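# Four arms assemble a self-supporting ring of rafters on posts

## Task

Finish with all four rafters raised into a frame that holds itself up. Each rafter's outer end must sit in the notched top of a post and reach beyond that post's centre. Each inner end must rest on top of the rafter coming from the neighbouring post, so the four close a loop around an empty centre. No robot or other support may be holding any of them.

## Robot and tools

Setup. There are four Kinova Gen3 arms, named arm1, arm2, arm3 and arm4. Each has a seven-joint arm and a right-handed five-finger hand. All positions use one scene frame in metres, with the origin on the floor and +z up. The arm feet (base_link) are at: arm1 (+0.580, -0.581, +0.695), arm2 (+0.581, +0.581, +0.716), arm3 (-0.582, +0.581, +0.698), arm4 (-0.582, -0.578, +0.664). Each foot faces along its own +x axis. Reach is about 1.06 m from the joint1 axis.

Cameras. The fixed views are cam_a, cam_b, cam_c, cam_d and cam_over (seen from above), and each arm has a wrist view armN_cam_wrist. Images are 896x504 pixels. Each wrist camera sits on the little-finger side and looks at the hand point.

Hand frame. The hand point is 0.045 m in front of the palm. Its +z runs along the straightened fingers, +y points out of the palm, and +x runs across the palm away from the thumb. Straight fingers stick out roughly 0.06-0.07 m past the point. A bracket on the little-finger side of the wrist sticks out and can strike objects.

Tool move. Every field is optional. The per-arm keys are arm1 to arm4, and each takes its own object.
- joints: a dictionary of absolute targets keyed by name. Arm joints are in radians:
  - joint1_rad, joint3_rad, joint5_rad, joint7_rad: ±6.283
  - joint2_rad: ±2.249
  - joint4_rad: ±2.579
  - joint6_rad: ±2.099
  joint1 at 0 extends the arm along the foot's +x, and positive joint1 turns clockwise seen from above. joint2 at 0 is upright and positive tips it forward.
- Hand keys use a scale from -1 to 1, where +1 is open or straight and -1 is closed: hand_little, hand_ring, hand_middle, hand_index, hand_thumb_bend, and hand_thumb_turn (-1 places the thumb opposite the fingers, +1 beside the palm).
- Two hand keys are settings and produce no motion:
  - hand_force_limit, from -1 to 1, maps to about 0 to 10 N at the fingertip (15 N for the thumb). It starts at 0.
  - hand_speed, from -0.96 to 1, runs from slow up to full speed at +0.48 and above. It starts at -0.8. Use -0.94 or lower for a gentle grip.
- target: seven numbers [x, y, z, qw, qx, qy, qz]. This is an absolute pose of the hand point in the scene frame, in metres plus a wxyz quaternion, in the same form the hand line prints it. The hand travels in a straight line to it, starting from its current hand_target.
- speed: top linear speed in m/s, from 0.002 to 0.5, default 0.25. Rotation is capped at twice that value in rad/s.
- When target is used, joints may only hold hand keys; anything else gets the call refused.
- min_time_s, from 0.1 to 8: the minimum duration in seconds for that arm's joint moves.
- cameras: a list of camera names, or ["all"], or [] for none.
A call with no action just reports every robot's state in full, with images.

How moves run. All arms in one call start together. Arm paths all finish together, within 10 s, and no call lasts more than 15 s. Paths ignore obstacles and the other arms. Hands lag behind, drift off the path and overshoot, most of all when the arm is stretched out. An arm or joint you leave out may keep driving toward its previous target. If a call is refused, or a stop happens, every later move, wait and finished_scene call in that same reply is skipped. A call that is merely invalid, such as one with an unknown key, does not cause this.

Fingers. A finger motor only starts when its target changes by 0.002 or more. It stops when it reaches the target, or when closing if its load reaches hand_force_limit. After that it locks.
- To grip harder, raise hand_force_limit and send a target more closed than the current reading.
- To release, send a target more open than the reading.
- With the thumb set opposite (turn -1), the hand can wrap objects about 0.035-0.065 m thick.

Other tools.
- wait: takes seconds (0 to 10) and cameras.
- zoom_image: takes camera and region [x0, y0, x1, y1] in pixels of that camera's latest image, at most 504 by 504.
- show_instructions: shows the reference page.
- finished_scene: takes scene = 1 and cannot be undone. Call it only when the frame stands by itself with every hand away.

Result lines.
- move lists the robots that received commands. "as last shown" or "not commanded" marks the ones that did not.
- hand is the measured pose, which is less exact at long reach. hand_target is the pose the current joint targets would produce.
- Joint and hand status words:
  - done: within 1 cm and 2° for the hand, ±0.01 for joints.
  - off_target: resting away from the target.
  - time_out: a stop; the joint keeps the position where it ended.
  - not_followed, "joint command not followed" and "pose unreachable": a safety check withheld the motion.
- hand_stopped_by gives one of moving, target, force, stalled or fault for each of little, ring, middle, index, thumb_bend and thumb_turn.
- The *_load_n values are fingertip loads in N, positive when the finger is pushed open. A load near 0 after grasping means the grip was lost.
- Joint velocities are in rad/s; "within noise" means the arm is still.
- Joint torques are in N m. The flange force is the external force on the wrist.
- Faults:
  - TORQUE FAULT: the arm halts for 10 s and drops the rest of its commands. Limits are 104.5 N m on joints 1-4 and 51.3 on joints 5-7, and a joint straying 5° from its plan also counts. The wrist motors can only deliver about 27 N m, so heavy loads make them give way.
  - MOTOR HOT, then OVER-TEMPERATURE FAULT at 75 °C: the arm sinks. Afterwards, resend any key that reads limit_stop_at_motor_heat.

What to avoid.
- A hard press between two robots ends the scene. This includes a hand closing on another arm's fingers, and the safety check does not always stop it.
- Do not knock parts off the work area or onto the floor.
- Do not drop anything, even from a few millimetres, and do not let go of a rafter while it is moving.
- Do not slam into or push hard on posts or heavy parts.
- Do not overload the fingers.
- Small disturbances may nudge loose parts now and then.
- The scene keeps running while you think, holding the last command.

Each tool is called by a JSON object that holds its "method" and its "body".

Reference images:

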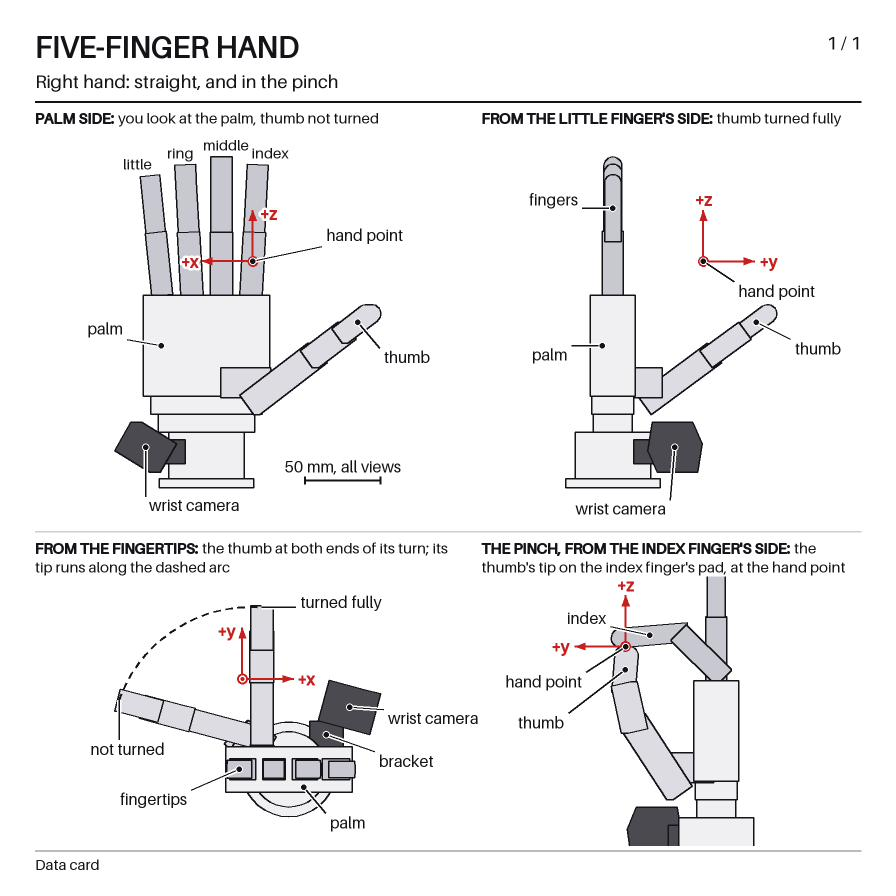

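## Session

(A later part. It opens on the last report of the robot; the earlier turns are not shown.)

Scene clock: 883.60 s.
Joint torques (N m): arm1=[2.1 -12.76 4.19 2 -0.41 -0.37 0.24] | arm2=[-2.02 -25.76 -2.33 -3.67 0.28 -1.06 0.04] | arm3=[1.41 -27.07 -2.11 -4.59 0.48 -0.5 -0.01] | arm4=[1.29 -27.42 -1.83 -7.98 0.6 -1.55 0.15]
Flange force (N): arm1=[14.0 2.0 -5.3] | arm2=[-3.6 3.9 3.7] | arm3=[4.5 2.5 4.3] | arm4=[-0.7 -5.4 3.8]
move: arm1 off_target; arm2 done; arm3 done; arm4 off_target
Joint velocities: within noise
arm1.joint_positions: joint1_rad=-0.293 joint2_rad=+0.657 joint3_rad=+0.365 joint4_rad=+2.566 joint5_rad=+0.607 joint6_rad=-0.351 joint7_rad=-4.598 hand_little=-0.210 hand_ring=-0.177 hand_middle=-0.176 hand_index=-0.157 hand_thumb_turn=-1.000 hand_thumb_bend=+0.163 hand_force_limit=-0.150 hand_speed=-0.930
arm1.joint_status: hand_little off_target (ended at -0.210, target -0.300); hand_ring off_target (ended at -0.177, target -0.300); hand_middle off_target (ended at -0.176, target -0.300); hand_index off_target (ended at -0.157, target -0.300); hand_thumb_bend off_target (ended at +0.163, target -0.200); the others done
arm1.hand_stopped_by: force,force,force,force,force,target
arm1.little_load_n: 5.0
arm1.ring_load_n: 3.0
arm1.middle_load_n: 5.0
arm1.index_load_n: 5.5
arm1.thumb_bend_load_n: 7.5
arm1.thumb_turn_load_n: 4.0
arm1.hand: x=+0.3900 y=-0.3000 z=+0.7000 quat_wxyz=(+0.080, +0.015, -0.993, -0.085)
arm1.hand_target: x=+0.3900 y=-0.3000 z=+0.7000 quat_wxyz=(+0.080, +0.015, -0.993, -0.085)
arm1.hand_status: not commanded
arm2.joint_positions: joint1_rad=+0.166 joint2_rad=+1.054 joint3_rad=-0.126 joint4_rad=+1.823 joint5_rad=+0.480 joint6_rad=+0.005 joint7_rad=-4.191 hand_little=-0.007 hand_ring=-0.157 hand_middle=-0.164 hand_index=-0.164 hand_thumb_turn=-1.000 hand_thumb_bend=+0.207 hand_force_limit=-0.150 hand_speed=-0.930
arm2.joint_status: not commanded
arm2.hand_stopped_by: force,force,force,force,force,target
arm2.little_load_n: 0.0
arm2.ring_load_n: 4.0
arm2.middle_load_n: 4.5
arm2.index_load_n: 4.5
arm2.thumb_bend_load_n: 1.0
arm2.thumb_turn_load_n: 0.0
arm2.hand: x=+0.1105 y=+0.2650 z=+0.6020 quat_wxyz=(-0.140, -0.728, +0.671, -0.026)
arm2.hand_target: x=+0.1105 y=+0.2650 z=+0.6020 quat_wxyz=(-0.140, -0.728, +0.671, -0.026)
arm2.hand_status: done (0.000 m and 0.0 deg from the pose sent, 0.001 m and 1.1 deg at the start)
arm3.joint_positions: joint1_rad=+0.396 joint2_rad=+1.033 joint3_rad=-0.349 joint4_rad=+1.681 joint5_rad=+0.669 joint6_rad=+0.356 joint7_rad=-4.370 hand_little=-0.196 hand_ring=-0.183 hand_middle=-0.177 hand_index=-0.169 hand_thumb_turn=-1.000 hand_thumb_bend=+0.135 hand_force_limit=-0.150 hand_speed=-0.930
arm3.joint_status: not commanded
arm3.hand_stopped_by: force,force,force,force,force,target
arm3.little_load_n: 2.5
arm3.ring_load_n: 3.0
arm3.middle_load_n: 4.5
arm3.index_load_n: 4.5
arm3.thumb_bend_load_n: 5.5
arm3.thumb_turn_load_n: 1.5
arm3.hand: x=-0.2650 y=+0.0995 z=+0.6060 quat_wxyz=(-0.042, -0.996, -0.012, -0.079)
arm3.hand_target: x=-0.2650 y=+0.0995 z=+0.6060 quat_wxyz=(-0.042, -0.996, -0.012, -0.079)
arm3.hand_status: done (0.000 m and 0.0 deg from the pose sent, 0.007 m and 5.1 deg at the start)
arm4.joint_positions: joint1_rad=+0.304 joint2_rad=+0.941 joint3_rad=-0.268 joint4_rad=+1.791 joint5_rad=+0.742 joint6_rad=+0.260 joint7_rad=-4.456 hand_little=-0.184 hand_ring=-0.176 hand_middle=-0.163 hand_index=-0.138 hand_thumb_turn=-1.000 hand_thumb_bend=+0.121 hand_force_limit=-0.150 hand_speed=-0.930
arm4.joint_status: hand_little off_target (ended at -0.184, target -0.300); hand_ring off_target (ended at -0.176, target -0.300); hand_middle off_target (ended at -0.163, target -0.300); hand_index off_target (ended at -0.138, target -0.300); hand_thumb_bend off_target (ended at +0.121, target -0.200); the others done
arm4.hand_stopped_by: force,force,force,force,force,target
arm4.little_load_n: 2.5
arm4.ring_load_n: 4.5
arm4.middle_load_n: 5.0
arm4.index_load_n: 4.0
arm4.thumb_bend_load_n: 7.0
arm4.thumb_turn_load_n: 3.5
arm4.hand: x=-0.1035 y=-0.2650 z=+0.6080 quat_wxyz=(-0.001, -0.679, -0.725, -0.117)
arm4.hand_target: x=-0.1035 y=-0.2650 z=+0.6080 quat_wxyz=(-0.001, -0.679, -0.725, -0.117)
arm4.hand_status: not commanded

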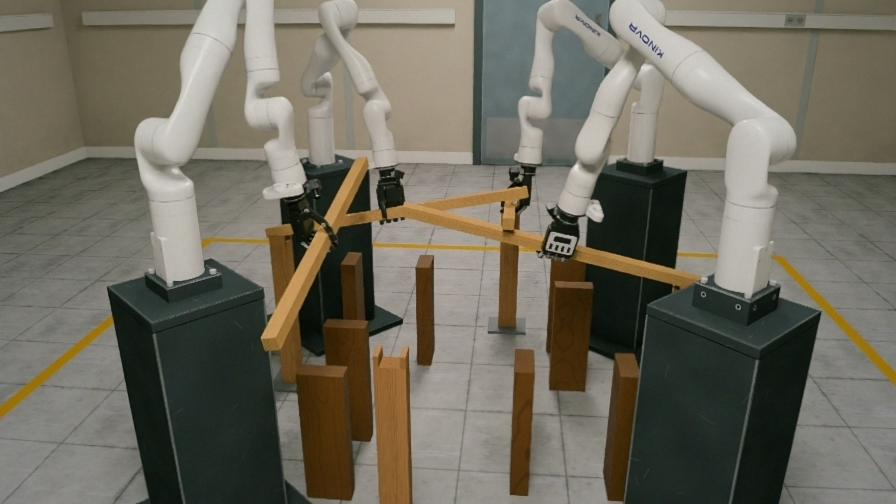

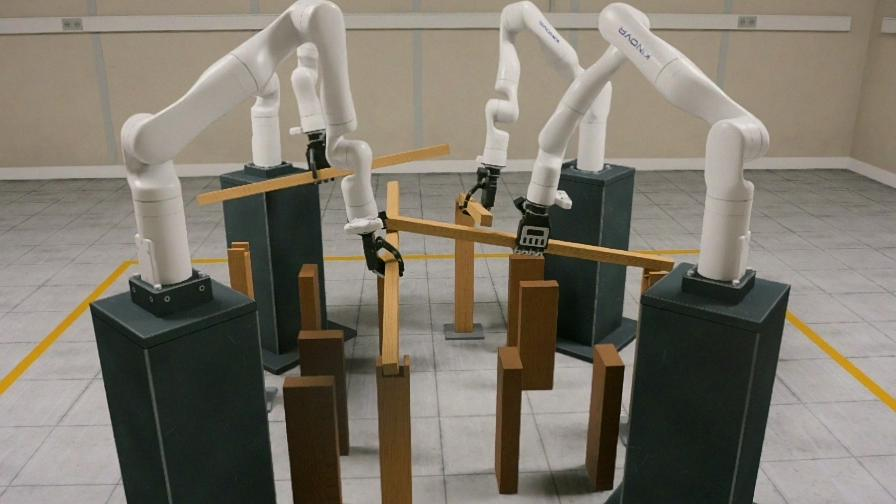

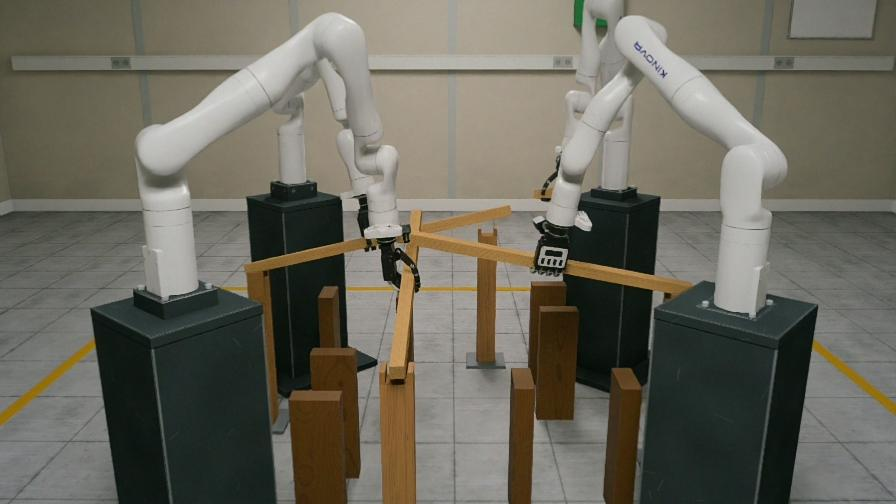

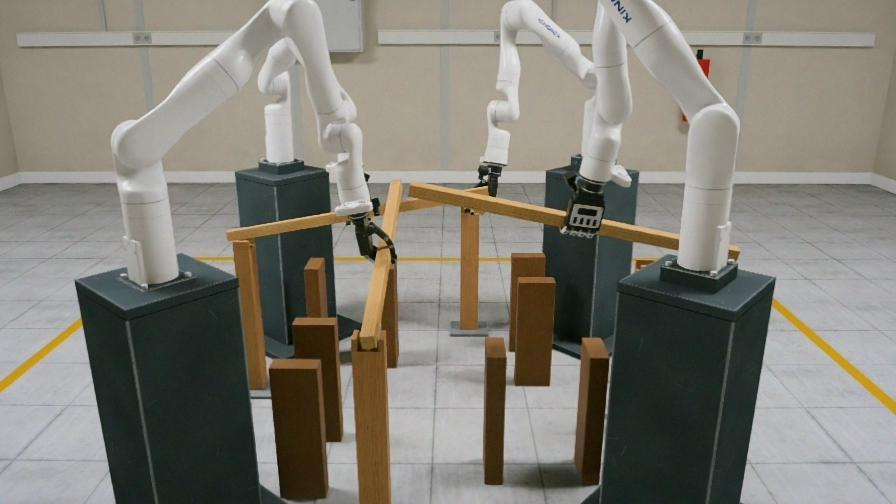

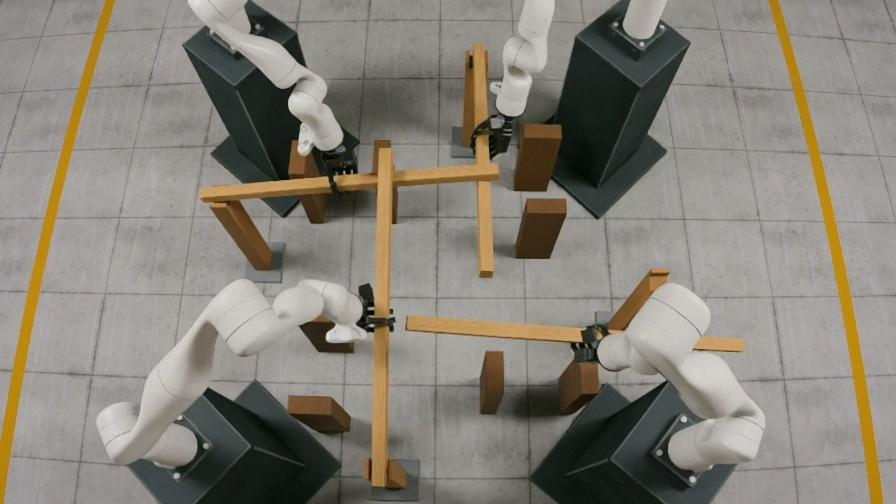

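{"method": "move", "body": {"arm1": {"target":[0.44,-0.215,0.66,-0.0606,-0.0296,0.9969,0.0416],"speed":0.1}, "arm2": {"target":[0.1065,0.265,0.597,0.1399,0.7279,-0.6709,0.0256],"speed":0.03}, "arm3": {"target":[-0.265,0.0995,0.594,0.0423,0.9959,0.0118,0.0791],"speed":0.03}, "arm4": {"target":[-0.1025,-0.265,0.595,-0.0223,0.6819,0.7253,0.0922],"speed":0.03}, "cameras": ["cam_a","cam_b","cam_c","cam_d","cam_over"]}}

{"method": "zoom_image", "body": {"camera": "cam_b", "region": [360, 320, 420, 380]}}

{"method": "zoom_image", "body": {"camera": "cam_c", "region": [360, 340, 420, 400]}}

{"method": "zoom_image", "body": {"camera": "cam_d", "region": [340, 310, 400, 370]}}

{"method": "zoom_image", "body": {"camera": "cam_a", "region": [320, 280, 420, 380]}}

{"method": "zoom_image", "body": {"camera": "cam_a", "region": [340, 150, 560, 270]}}

{"method": "zoom_image", "body": {"camera": "cam_b", "region": [350, 180, 430, 260]}}

{"method": "zoom_image", "body": {"camera": "cam_c", "region": [380, 200, 460, 280]}}

Scene clock: 968.63 s.
Joint torques (N m): arm1=[2.11 -16.19 3 0.85 -0.27 -0.15 0.28] | arm2=[-1.85 -26.3 -2.38 -3.94 0.2 -1.24 -0.02] | arm3=[1.24 -26.87 -1.92 -4.19 0.49 -0.31 0] | arm4=[1.36 -27.96 -3.25 -8.01 0.56 -1.55 0.08]
Flange force (N): arm1=no reading | arm2=[-3.6 3.4 4.1] | arm3=[4.3 2.6 4.0] | arm4=[-0.4 -4.3 3.9]
move: arm1 done; arm2 done; arm3 done; arm4 done
Joint velocities: within noise
arm1.joint_positions: joint1_rad=+0.286 joint2_rad=+0.740 joint3_rad=+0.092 joint4_rad=+2.337 joint5_rad=+1.116 joint6_rad=-0.152 joint7_rad=-4.711 hand_little=-0.210 hand_ring=-0.177 hand_middle=-0.176 hand_index=-0.157 hand_thumb_turn=-1.000 hand_thumb_bend=+0.163 hand_force_limit=-0.150 hand_speed=-0.930
arm1.joint_status: not commanded
arm1.hand_stopped_by: force,force,force,force,force,target
arm1.little_load_n: 5.0
arm1.ring_load_n: 3.0
arm1.middle_load_n: 5.0
arm1.index_load_n: 5.0
arm1.thumb_bend_load_n: 7.5
arm1.thumb_turn_load_n: 4.0
arm1.hand: x=+0.4400 y=-0.2150 z=+0.6600 quat_wxyz=(+0.061, +0.030, -0.997, -0.042)
arm1.hand_target: x=+0.4400 y=-0.2150 z=+0.6600 quat_wxyz=(+0.061, +0.030, -0.997, -0.042)
arm1.hand_status: done (0.000 m and 0.0 deg from the pose sent, 0.106 m and 5.7 deg at the start)
arm2.joint_positions: joint1_rad=+0.173 joint2_rad=+1.068 joint3_rad=-0.128 joint4_rad=+1.808 joint5_rad=+0.483 joint6_rad=+0.007 joint7_rad=-4.187 hand_little=-0.007 hand_ring=-0.157 hand_middle=-0.164 hand_index=-0.164 hand_thumb_turn=-1.000 hand_thumb_bend=+0.207 hand_force_limit=-0.150 hand_speed=-0.930
arm2.joint_status: not commanded
arm2.hand_stopped_by: force,force,force,force,force,target
arm2.little_load_n: 0.0
arm2.ring_load_n: 5.5
arm2.middle_load_n: 4.5
arm2.index_load_n: 3.0
arm2.thumb_bend_load_n: 1.5
arm2.thumb_turn_load_n: 0.0
arm2.hand: x=+0.1065 y=+0.2650 z=+0.5970 quat_wxyz=(-0.140, -0.728, +0.671, -0.026)
arm2.hand_target: x=+0.1065 y=+0.2650 z=+0.5970 quat_wxyz=(-0.140, -0.728, +0.671, -0.026)
arm2.hand_status: done (0.000 m and 0.0 deg from the pose sent, 0.006 m and 0.0 deg at the start)
arm3.joint_positions: joint1_rad=+0.386 joint2_rad=+1.056 joint3_rad=-0.331 joint4_rad=+1.676 joint5_rad=+0.677 joint6_rad=+0.333 joint7_rad=-4.379 hand_little=-0.197 hand_ring=-0.183 hand_middle=-0.177 hand_index=-0.169 hand_thumb_turn=-1.000 hand_thumb_bend=+0.135 hand_force_limit=-0.150 hand_speed=-0.930
arm3.joint_status: not commanded
arm3.hand_stopped_by: force,force,force,force,force,target
arm3.little_load_n: 1.0
arm3.ring_load_n: 2.5
arm3.middle_load_n: 4.5
arm3.index_load_n: 5.5
arm3.thumb_bend_load_n: 5.5
arm3.thumb_turn_load_n: 3.0
arm3.hand: x=-0.2650 y=+0.0995 z=+0.5940 quat_wxyz=(-0.042, -0.996, -0.012, -0.079)
arm3.hand_target: x=-0.2650 y=+0.0995 z=+0.5940 quat_wxyz=(-0.042, -0.996, -0.012, -0.079)
arm3.hand_status: done (0.000 m and 0.0 deg from the pose sent, 0.012 m and 0.0 deg at the start)
arm4.joint_positions: joint1_rad=+0.404 joint2_rad=+0.993 joint3_rad=-0.390 joint4_rad=+1.717 joint5_rad=+0.700 joint6_rad=+0.373 joint7_rad=-4.355 hand_little=-0.184 hand_ring=-0.176 hand_middle=-0.163 hand_index=-0.138 hand_thumb_turn=-1.000 hand_thumb_bend=+0.121 hand_force_limit=-0.150 hand_speed=-0.930
arm4.joint_status: not commanded
arm4.hand_stopped_by: force,force,force,force,force,target
arm4.little_load_n: 2.5
arm4.ring_load_n: 4.5
arm4.middle_load_n: 5.0
arm4.index_load_n: 3.5
arm4.thumb_bend_load_n: 7.0
arm4.thumb_turn_load_n: 3.5
arm4.hand: x=-0.1025 y=-0.2650 z=+0.5950 quat_wxyz=(+0.022, -0.682, -0.725, -0.092)
arm4.hand_target: x=-0.1025 y=-0.2650 z=+0.5950 quat_wxyz=(+0.022, -0.682, -0.725, -0.092)
arm4.hand_status: done (0.000 m and 0.0 deg from the pose sent, 0.013 m and 3.9 deg at the start)

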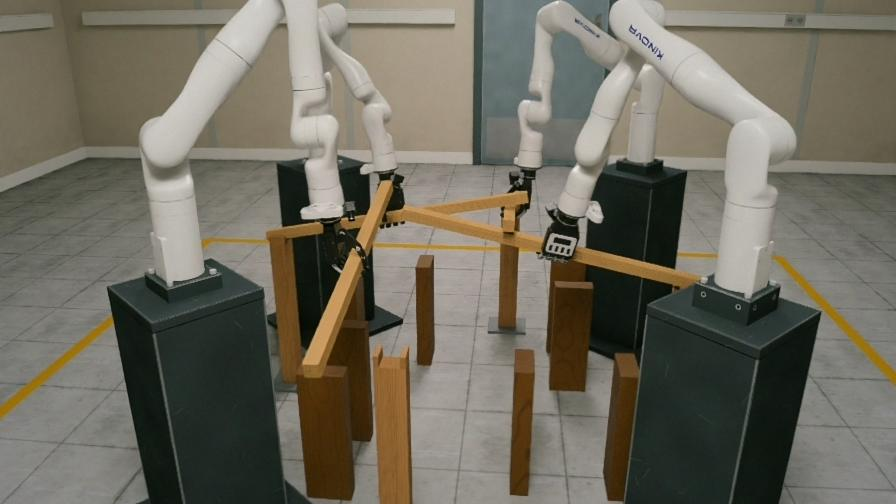

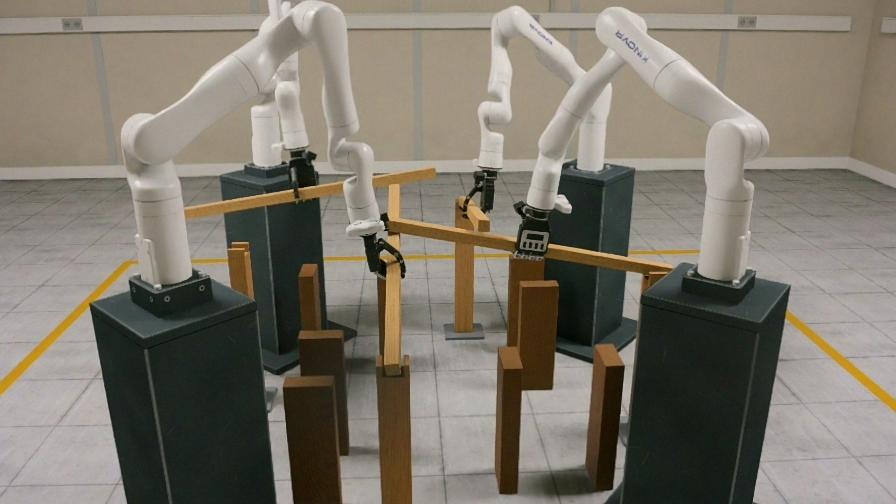

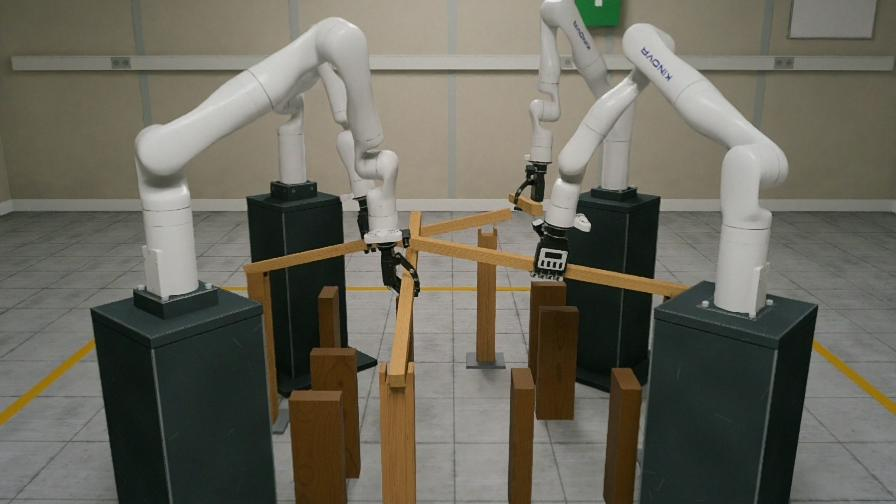

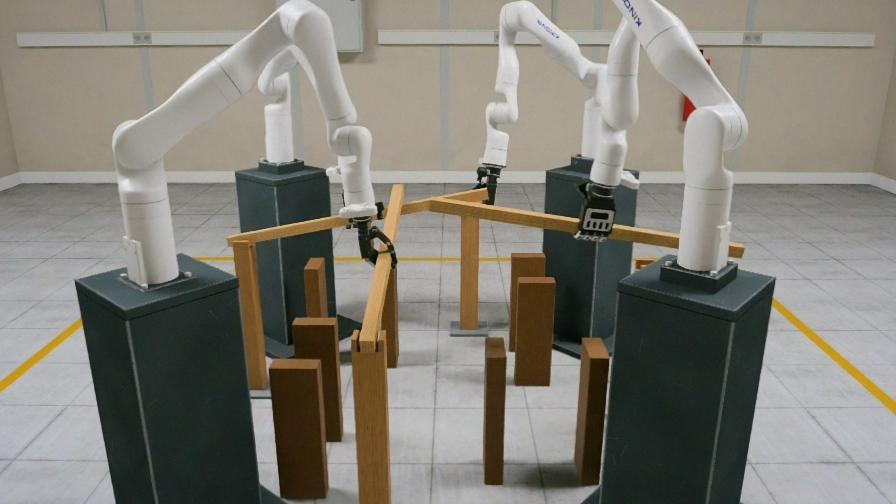

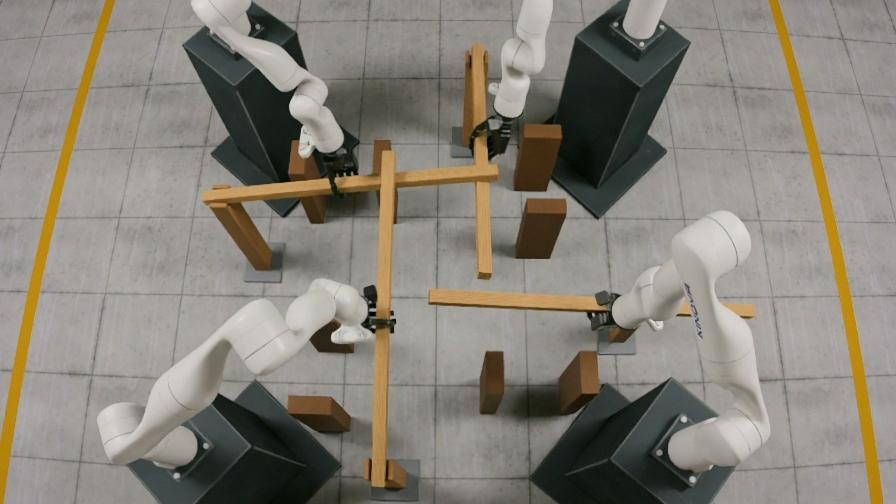

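Scaled by 8.400 from the camera's image (finer frame: 1280x720).

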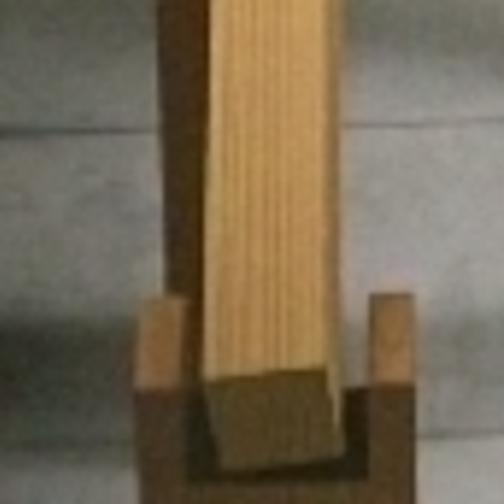

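Scaled by 8.400 from the camera's image (finer frame: 1280x720).

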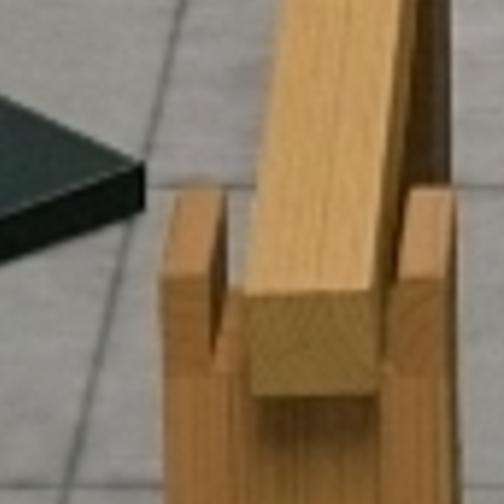

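Scaled by 8.400 from the camera's image (finer frame: 1280x720).

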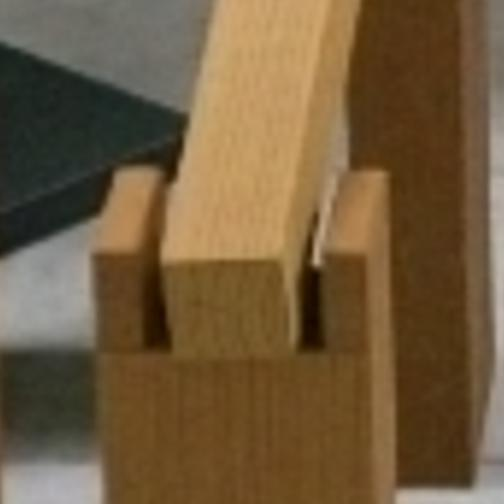

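Scaled by 5.040 from the camera's image (finer frame: 1280x720).

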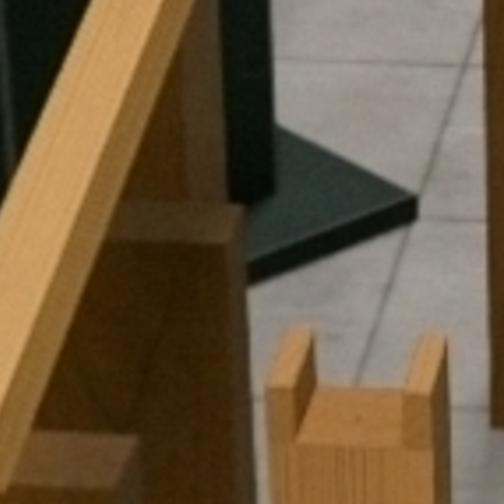

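Scaled by 2.291 from the camera's image (finer frame: 1280x720).

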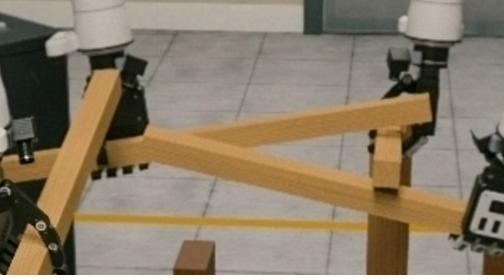

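Scaled by 6.300 from the camera's image (finer frame: 1280x720).

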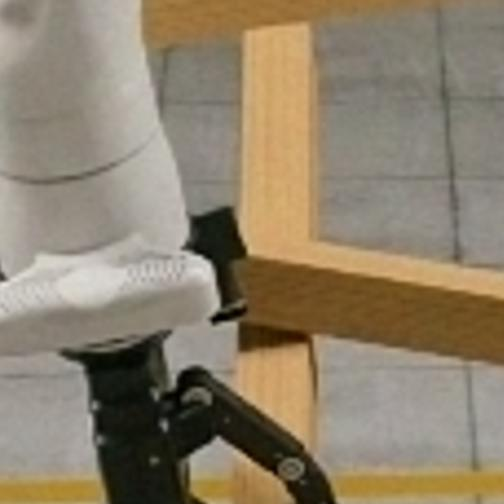

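Scaled by 6.300 from the camera's image (finer frame: 1280x720).

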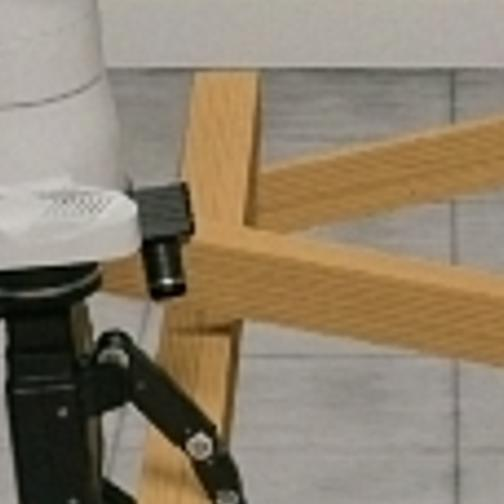

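{"method": "move", "body": {"cameras": ["cam_a","cam_d","cam_over"]}}

{"method": "zoom_image", "body": {"camera": "cam_a", "region": [320, 140, 570, 420]}}

{"method": "zoom_image", "body": {"camera": "cam_d", "region": [320, 150, 620, 400]}}

Scene clock: 1001.60 s.
Joint torques (N m): arm1=[2.18 -16.13 3.01 0.88 -0.29 -0.13 0.22] | arm2=[-1.8 -26.25 -2.4 -3.94 0.18 -1.2 -0.03] | arm3=[1.3 -26.83 -1.9 -4.17 0.46 -0.31 0.02] | arm4=[1.44 -27.9 -3.27 -8.02 0.56 -1.52 0.11]
Flange force (N): arm1=no reading | arm2=[-3.7 3.1 4.1] | arm3=[4.4 2.5 4.0] | arm4=[-0.4 -4.8 4.0]
Joint velocities: within noise
arm1.joint_positions: joint1_rad=+0.286 joint2_rad=+0.740 joint3_rad=+0.092 joint4_rad=+2.337 joint5_rad=+1.116 joint6_rad=-0.152 joint7_rad=-4.711 hand_little=-0.210 hand_ring=-0.177 hand_middle=-0.176 hand_index=-0.157 hand_thumb_turn=-1.000 hand_thumb_bend=+0.163 hand_force_limit=-0.150 hand_speed=-0.930
arm1.joint_status: not commanded
arm1.hand_stopped_by: force,force,force,force,force,target
arm1.little_load_n: 5.0
arm1.ring_load_n: 3.0
arm1.middle_load_n: 4.5
arm1.index_load_n: 5.5
arm1.thumb_bend_load_n: 7.5
arm1.thumb_turn_load_n: 4.0
arm1.hand: x=+0.4400 y=-0.2150 z=+0.6600 quat_wxyz=(+0.061, +0.030, -0.997, -0.042) (m; scene frame)
arm1.hand_target: x=+0.4400 y=-0.2150 z=+0.6600 quat_wxyz=(+0.061, +0.030, -0.997, -0.042) (m; scene frame)
arm1.hand_status: done (0.000 m and 0.0 deg from the pose sent, 0.106 m and 5.7 deg at the start)
arm2.joint_positions: joint1_rad=+0.173 joint2_rad=+1.068 joint3_rad=-0.128 joint4_rad=+1.808 joint5_rad=+0.483 joint6_rad=+0.007 joint7_rad=-4.187 hand_little=-0.007 hand_ring=-0.157 hand_middle=-0.164 hand_index=-0.164 hand_thumb_turn=-1.000 hand_thumb_bend=+0.207 hand_force_limit=-0.150 hand_speed=-0.930
arm2.joint_status: not commanded
arm2.hand_stopped_by: force,force,force,force,force,target
arm2.little_load_n: 0.0
arm2.ring_load_n: 5.5
arm2.middle_load_n: 4.5
arm2.index_load_n: 3.0
arm2.thumb_bend_load_n: 1.5
arm2.thumb_turn_load_n: 0.0
arm2.hand: x=+0.1065 y=+0.2650 z=+0.5970 quat_wxyz=(-0.140, -0.728, +0.671, -0.026) (m; scene frame)
arm2.hand_target: x=+0.1065 y=+0.2650 z=+0.5970 quat_wxyz=(-0.140, -0.728, +0.671, -0.026) (m; scene frame)
arm2.hand_status: done (0.000 m and 0.0 deg from the pose sent, 0.006 m and 0.0 deg at the start)
arm3.joint_positions: joint1_rad=+0.386 joint2_rad=+1.056 joint3_rad=-0.331 joint4_rad=+1.676 joint5_rad=+0.677 joint6_rad=+0.333 joint7_rad=-4.379 hand_little=-0.197 hand_ring=-0.183 hand_middle=-0.177 hand_index=-0.169 hand_thumb_turn=-1.000 hand_thumb_bend=+0.135 hand_force_limit=-0.150 hand_speed=-0.930
arm3.joint_status: not commanded
arm3.hand_stopped_by: force,force,force,force,force,target
arm3.little_load_n: 0.5
arm3.ring_load_n: 2.0
arm3.middle_load_n: 4.5
arm3.index_load_n: 5.5
arm3.thumb_bend_load_n: 5.5
arm3.thumb_turn_load_n: 3.0
arm3.hand: x=-0.2650 y=+0.0995 z=+0.5940 quat_wxyz=(-0.042, -0.996, -0.012, -0.079) (m; scene frame)
arm3.hand_target: x=-0.2650 y=+0.0995 z=+0.5940 quat_wxyz=(-0.042, -0.996, -0.012, -0.079) (m; scene frame)
arm3.hand_status: done (0.000 m and 0.0 deg from the pose sent, 0.012 m and 0.0 deg at the start)
arm4.joint_positions: joint1_rad=+0.404 joint2_rad=+0.993 joint3_rad=-0.390 joint4_rad=+1.717 joint5_rad=+0.700 joint6_rad=+0.373 joint7_rad=-4.355 hand_little=-0.184 hand_ring=-0.176 hand_middle=-0.163 hand_index=-0.138 hand_thumb_turn=-1.000 hand_thumb_bend=+0.121 hand_force_limit=-0.150 hand_speed=-0.930
arm4.joint_status: not commanded
arm4.hand_stopped_by: force,force,force,force,force,target
arm4.little_load_n: 2.5
arm4.ring_load_n: 4.5
arm4.middle_load_n: 5.0
arm4.index_load_n: 3.5
arm4.thumb_bend_load_n: 6.5
arm4.thumb_turn_load_n: 3.5
arm4.hand: x=-0.1025 y=-0.2650 z=+0.5950 quat_wxyz=(+0.022, -0.682, -0.725, -0.092) (m; scene frame)
arm4.hand_target: x=-0.1025 y=-0.2650 z=+0.5950 quat_wxyz=(+0.022, -0.682, -0.725, -0.092) (m; scene frame)
arm4.hand_status: done (0.000 m and 0.0 deg from the pose sent, 0.013 m and 3.9 deg at the start)
pictures: cam_a, cam_d, cam_over

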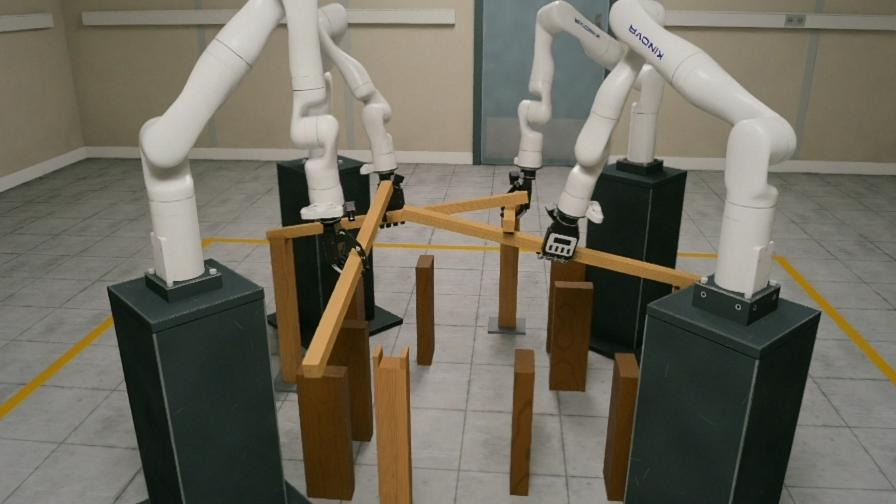

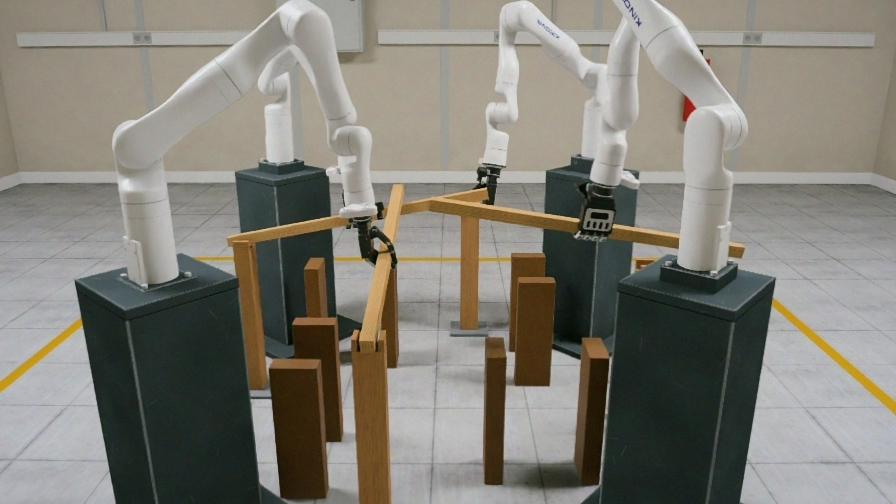

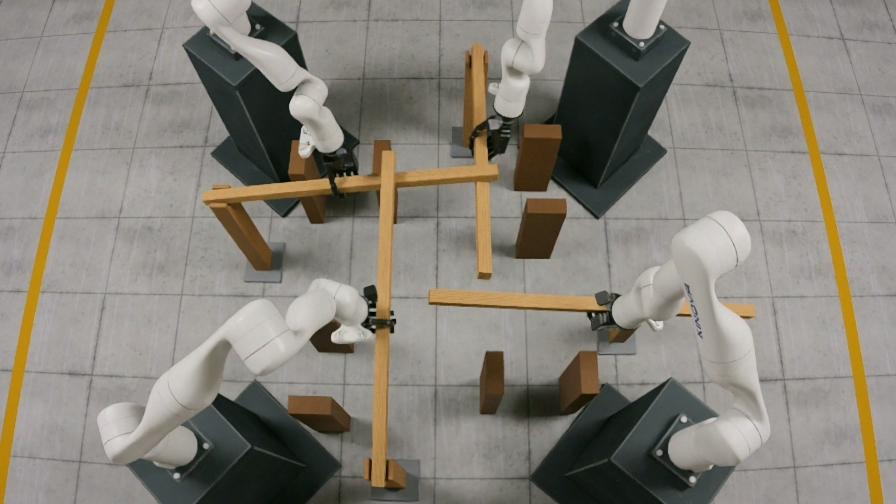

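Scaled by 1.800 from the camera's image (finer frame: 1280x720).

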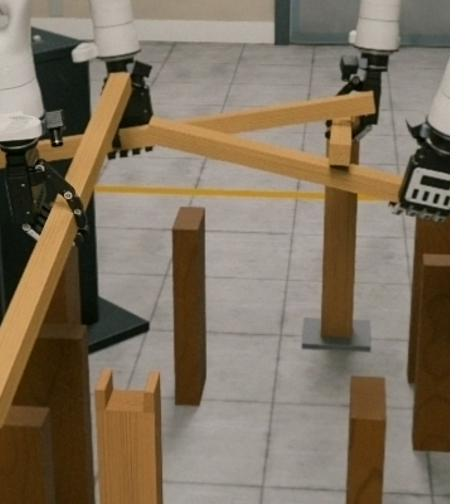

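Scaled by 1.680 from the camera's image (finer frame: 1280x720).

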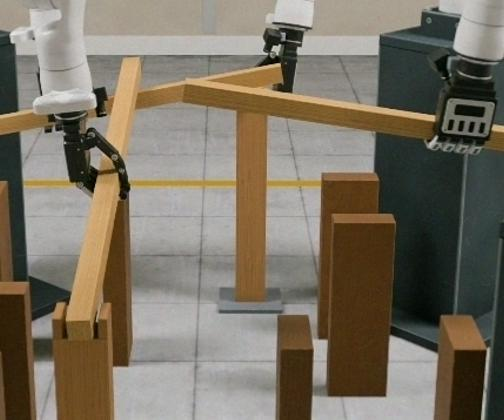

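{"method": "move", "body": {"arm1": {"target": [0.44, -0.215, 0.592, -0.0606, -0.0296, 0.9969, 0.0416], "speed": 0.06}, "cameras": ["cam_a","cam_d","cam_over"]}}

{"method": "zoom_image", "body": {"camera": "cam_a", "region": [320, 140, 570, 420]}}

{"method": "zoom_image", "body": {"camera": "cam_d", "region": [320, 150, 620, 400]}}

Scene clock: 1014.37 s.
Joint torques (N m): arm1=[2.09 -17.16 4.9 3.38 -0.38 -0.2 0.23] | arm2=[-1.78 -26.34 -2.39 -3.95 0.23 -1.22 -0.05] | arm3=[1.25 -26.83 -1.9 -4.17 0.48 -0.32 0.02] | arm4=[1.35 -27.93 -3.29 -8 0.53 -1.53 0.11]
Flange force (N): arm1=[10.3 6.8 -0.9] | arm2=[-3.6 3.2 4.2] | arm3=[4.4 2.7 3.9] | arm4=[-0.5 -4.5 4.0]
move: arm1 done
Joint velocities: within noise
arm1.joint_positions: joint1_rad=+0.119 joint2_rad=+1.000 joint3_rad=+0.311 joint4_rad=+2.318 joint5_rad=+0.854 joint6_rad=-0.437 joint7_rad=-4.496 hand_little=-0.210 hand_ring=-0.177 hand_middle=-0.176 hand_index=-0.157 hand_thumb_turn=-1.000 hand_thumb_bend=+0.163 hand_force_limit=-0.150 hand_speed=-0.930
arm1.joint_status: not commanded
arm1.hand_stopped_by: force,force,force,force,force,target
arm1.little_load_n: 5.0
arm1.ring_load_n: 3.0
arm1.middle_load_n: 4.5
arm1.index_load_n: 5.5
arm1.thumb_bend_load_n: 7.5
arm1.thumb_turn_load_n: 4.0
arm1.hand: x=+0.4400 y=-0.2150 z=+0.5920 quat_wxyz=(+0.061, +0.030, -0.997, -0.042)
arm1.hand_target: x=+0.4400 y=-0.2150 z=+0.5920 quat_wxyz=(+0.061, +0.030, -0.997, -0.042)
arm1.hand_status: done (0.000 m and 0.0 deg from the pose sent, 0.068 m and 0.0 deg at the start)
arm2, arm3, arm4: as last shown
arm2.little_load_n: 0.5
arm2.ring_load_n: 5.0
arm2.middle_load_n: 5.0
arm3.little_load_n: 1.0
arm3.ring_load_n: 2.5
arm3.thumb_turn_load_n: 2.5
arm4.little_load_n: 3.0
arm4.middle_load_n: 5.5
arm4.thumb_bend_load_n: 7.0

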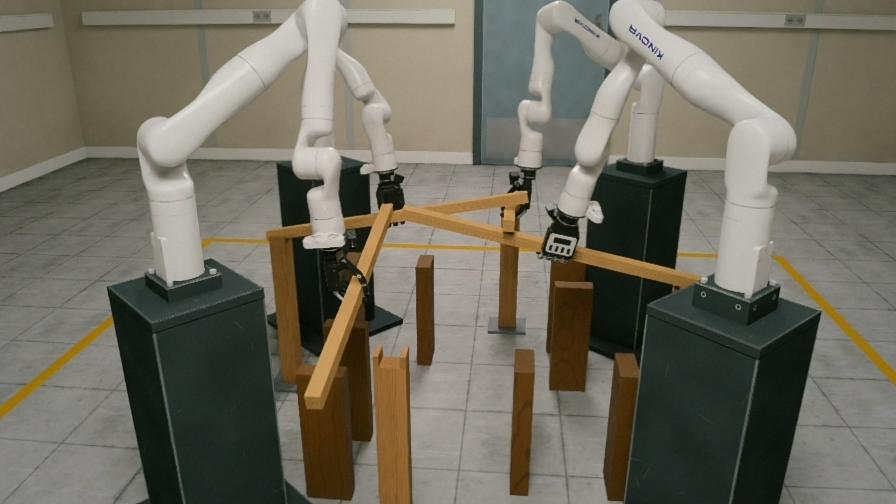

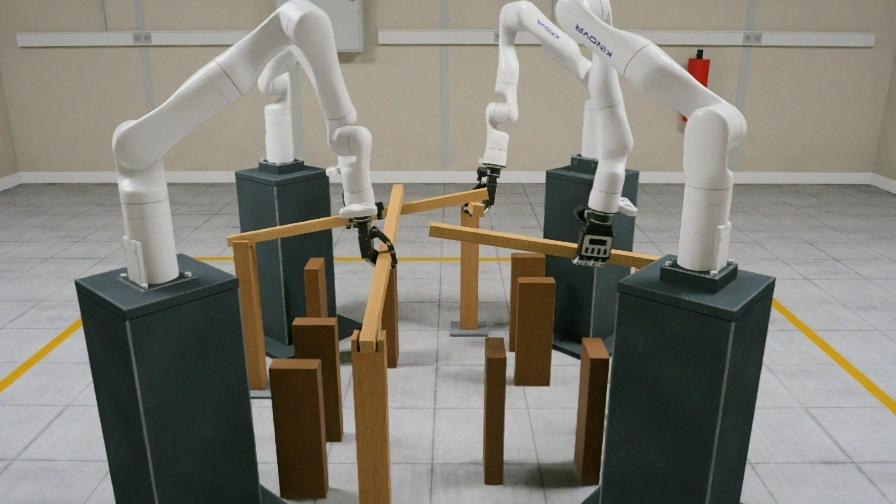

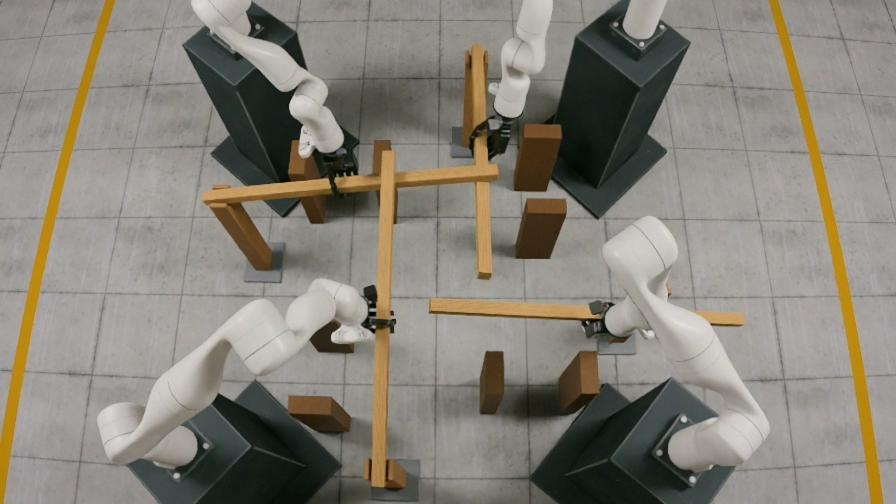

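Scaled by 1.800 from the camera's image (finer frame: 1280x720).

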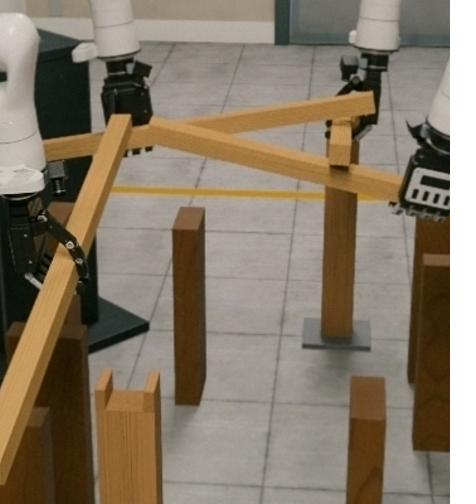

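Scaled by 1.680 from the camera's image (finer frame: 1280x720).

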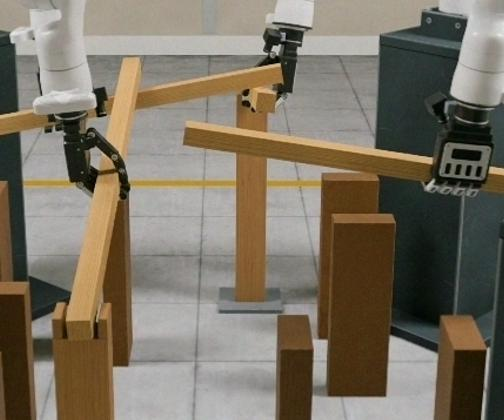

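{"method": "zoom_image", "body": {"camera": "cam_a", "region": [360, 330, 430, 390]}}

{"method": "zoom_image", "body": {"camera": "cam_d", "region": [330, 310, 410, 370]}}

Scaled by 7.200 from the camera's image (finer frame: 1280x720).

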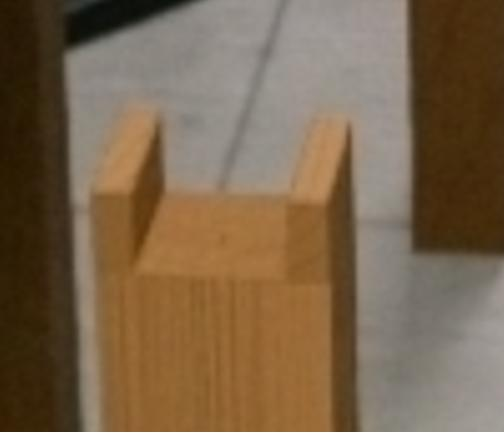

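Scaled by 6.300 from the camera's image (finer frame: 1280x720).

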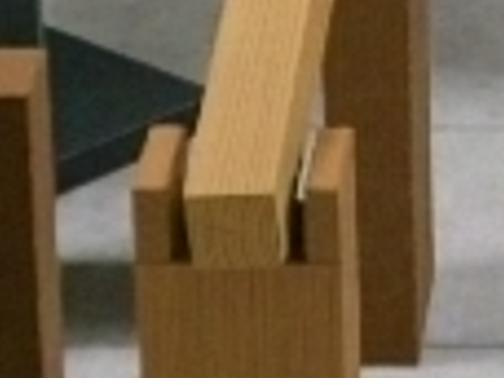

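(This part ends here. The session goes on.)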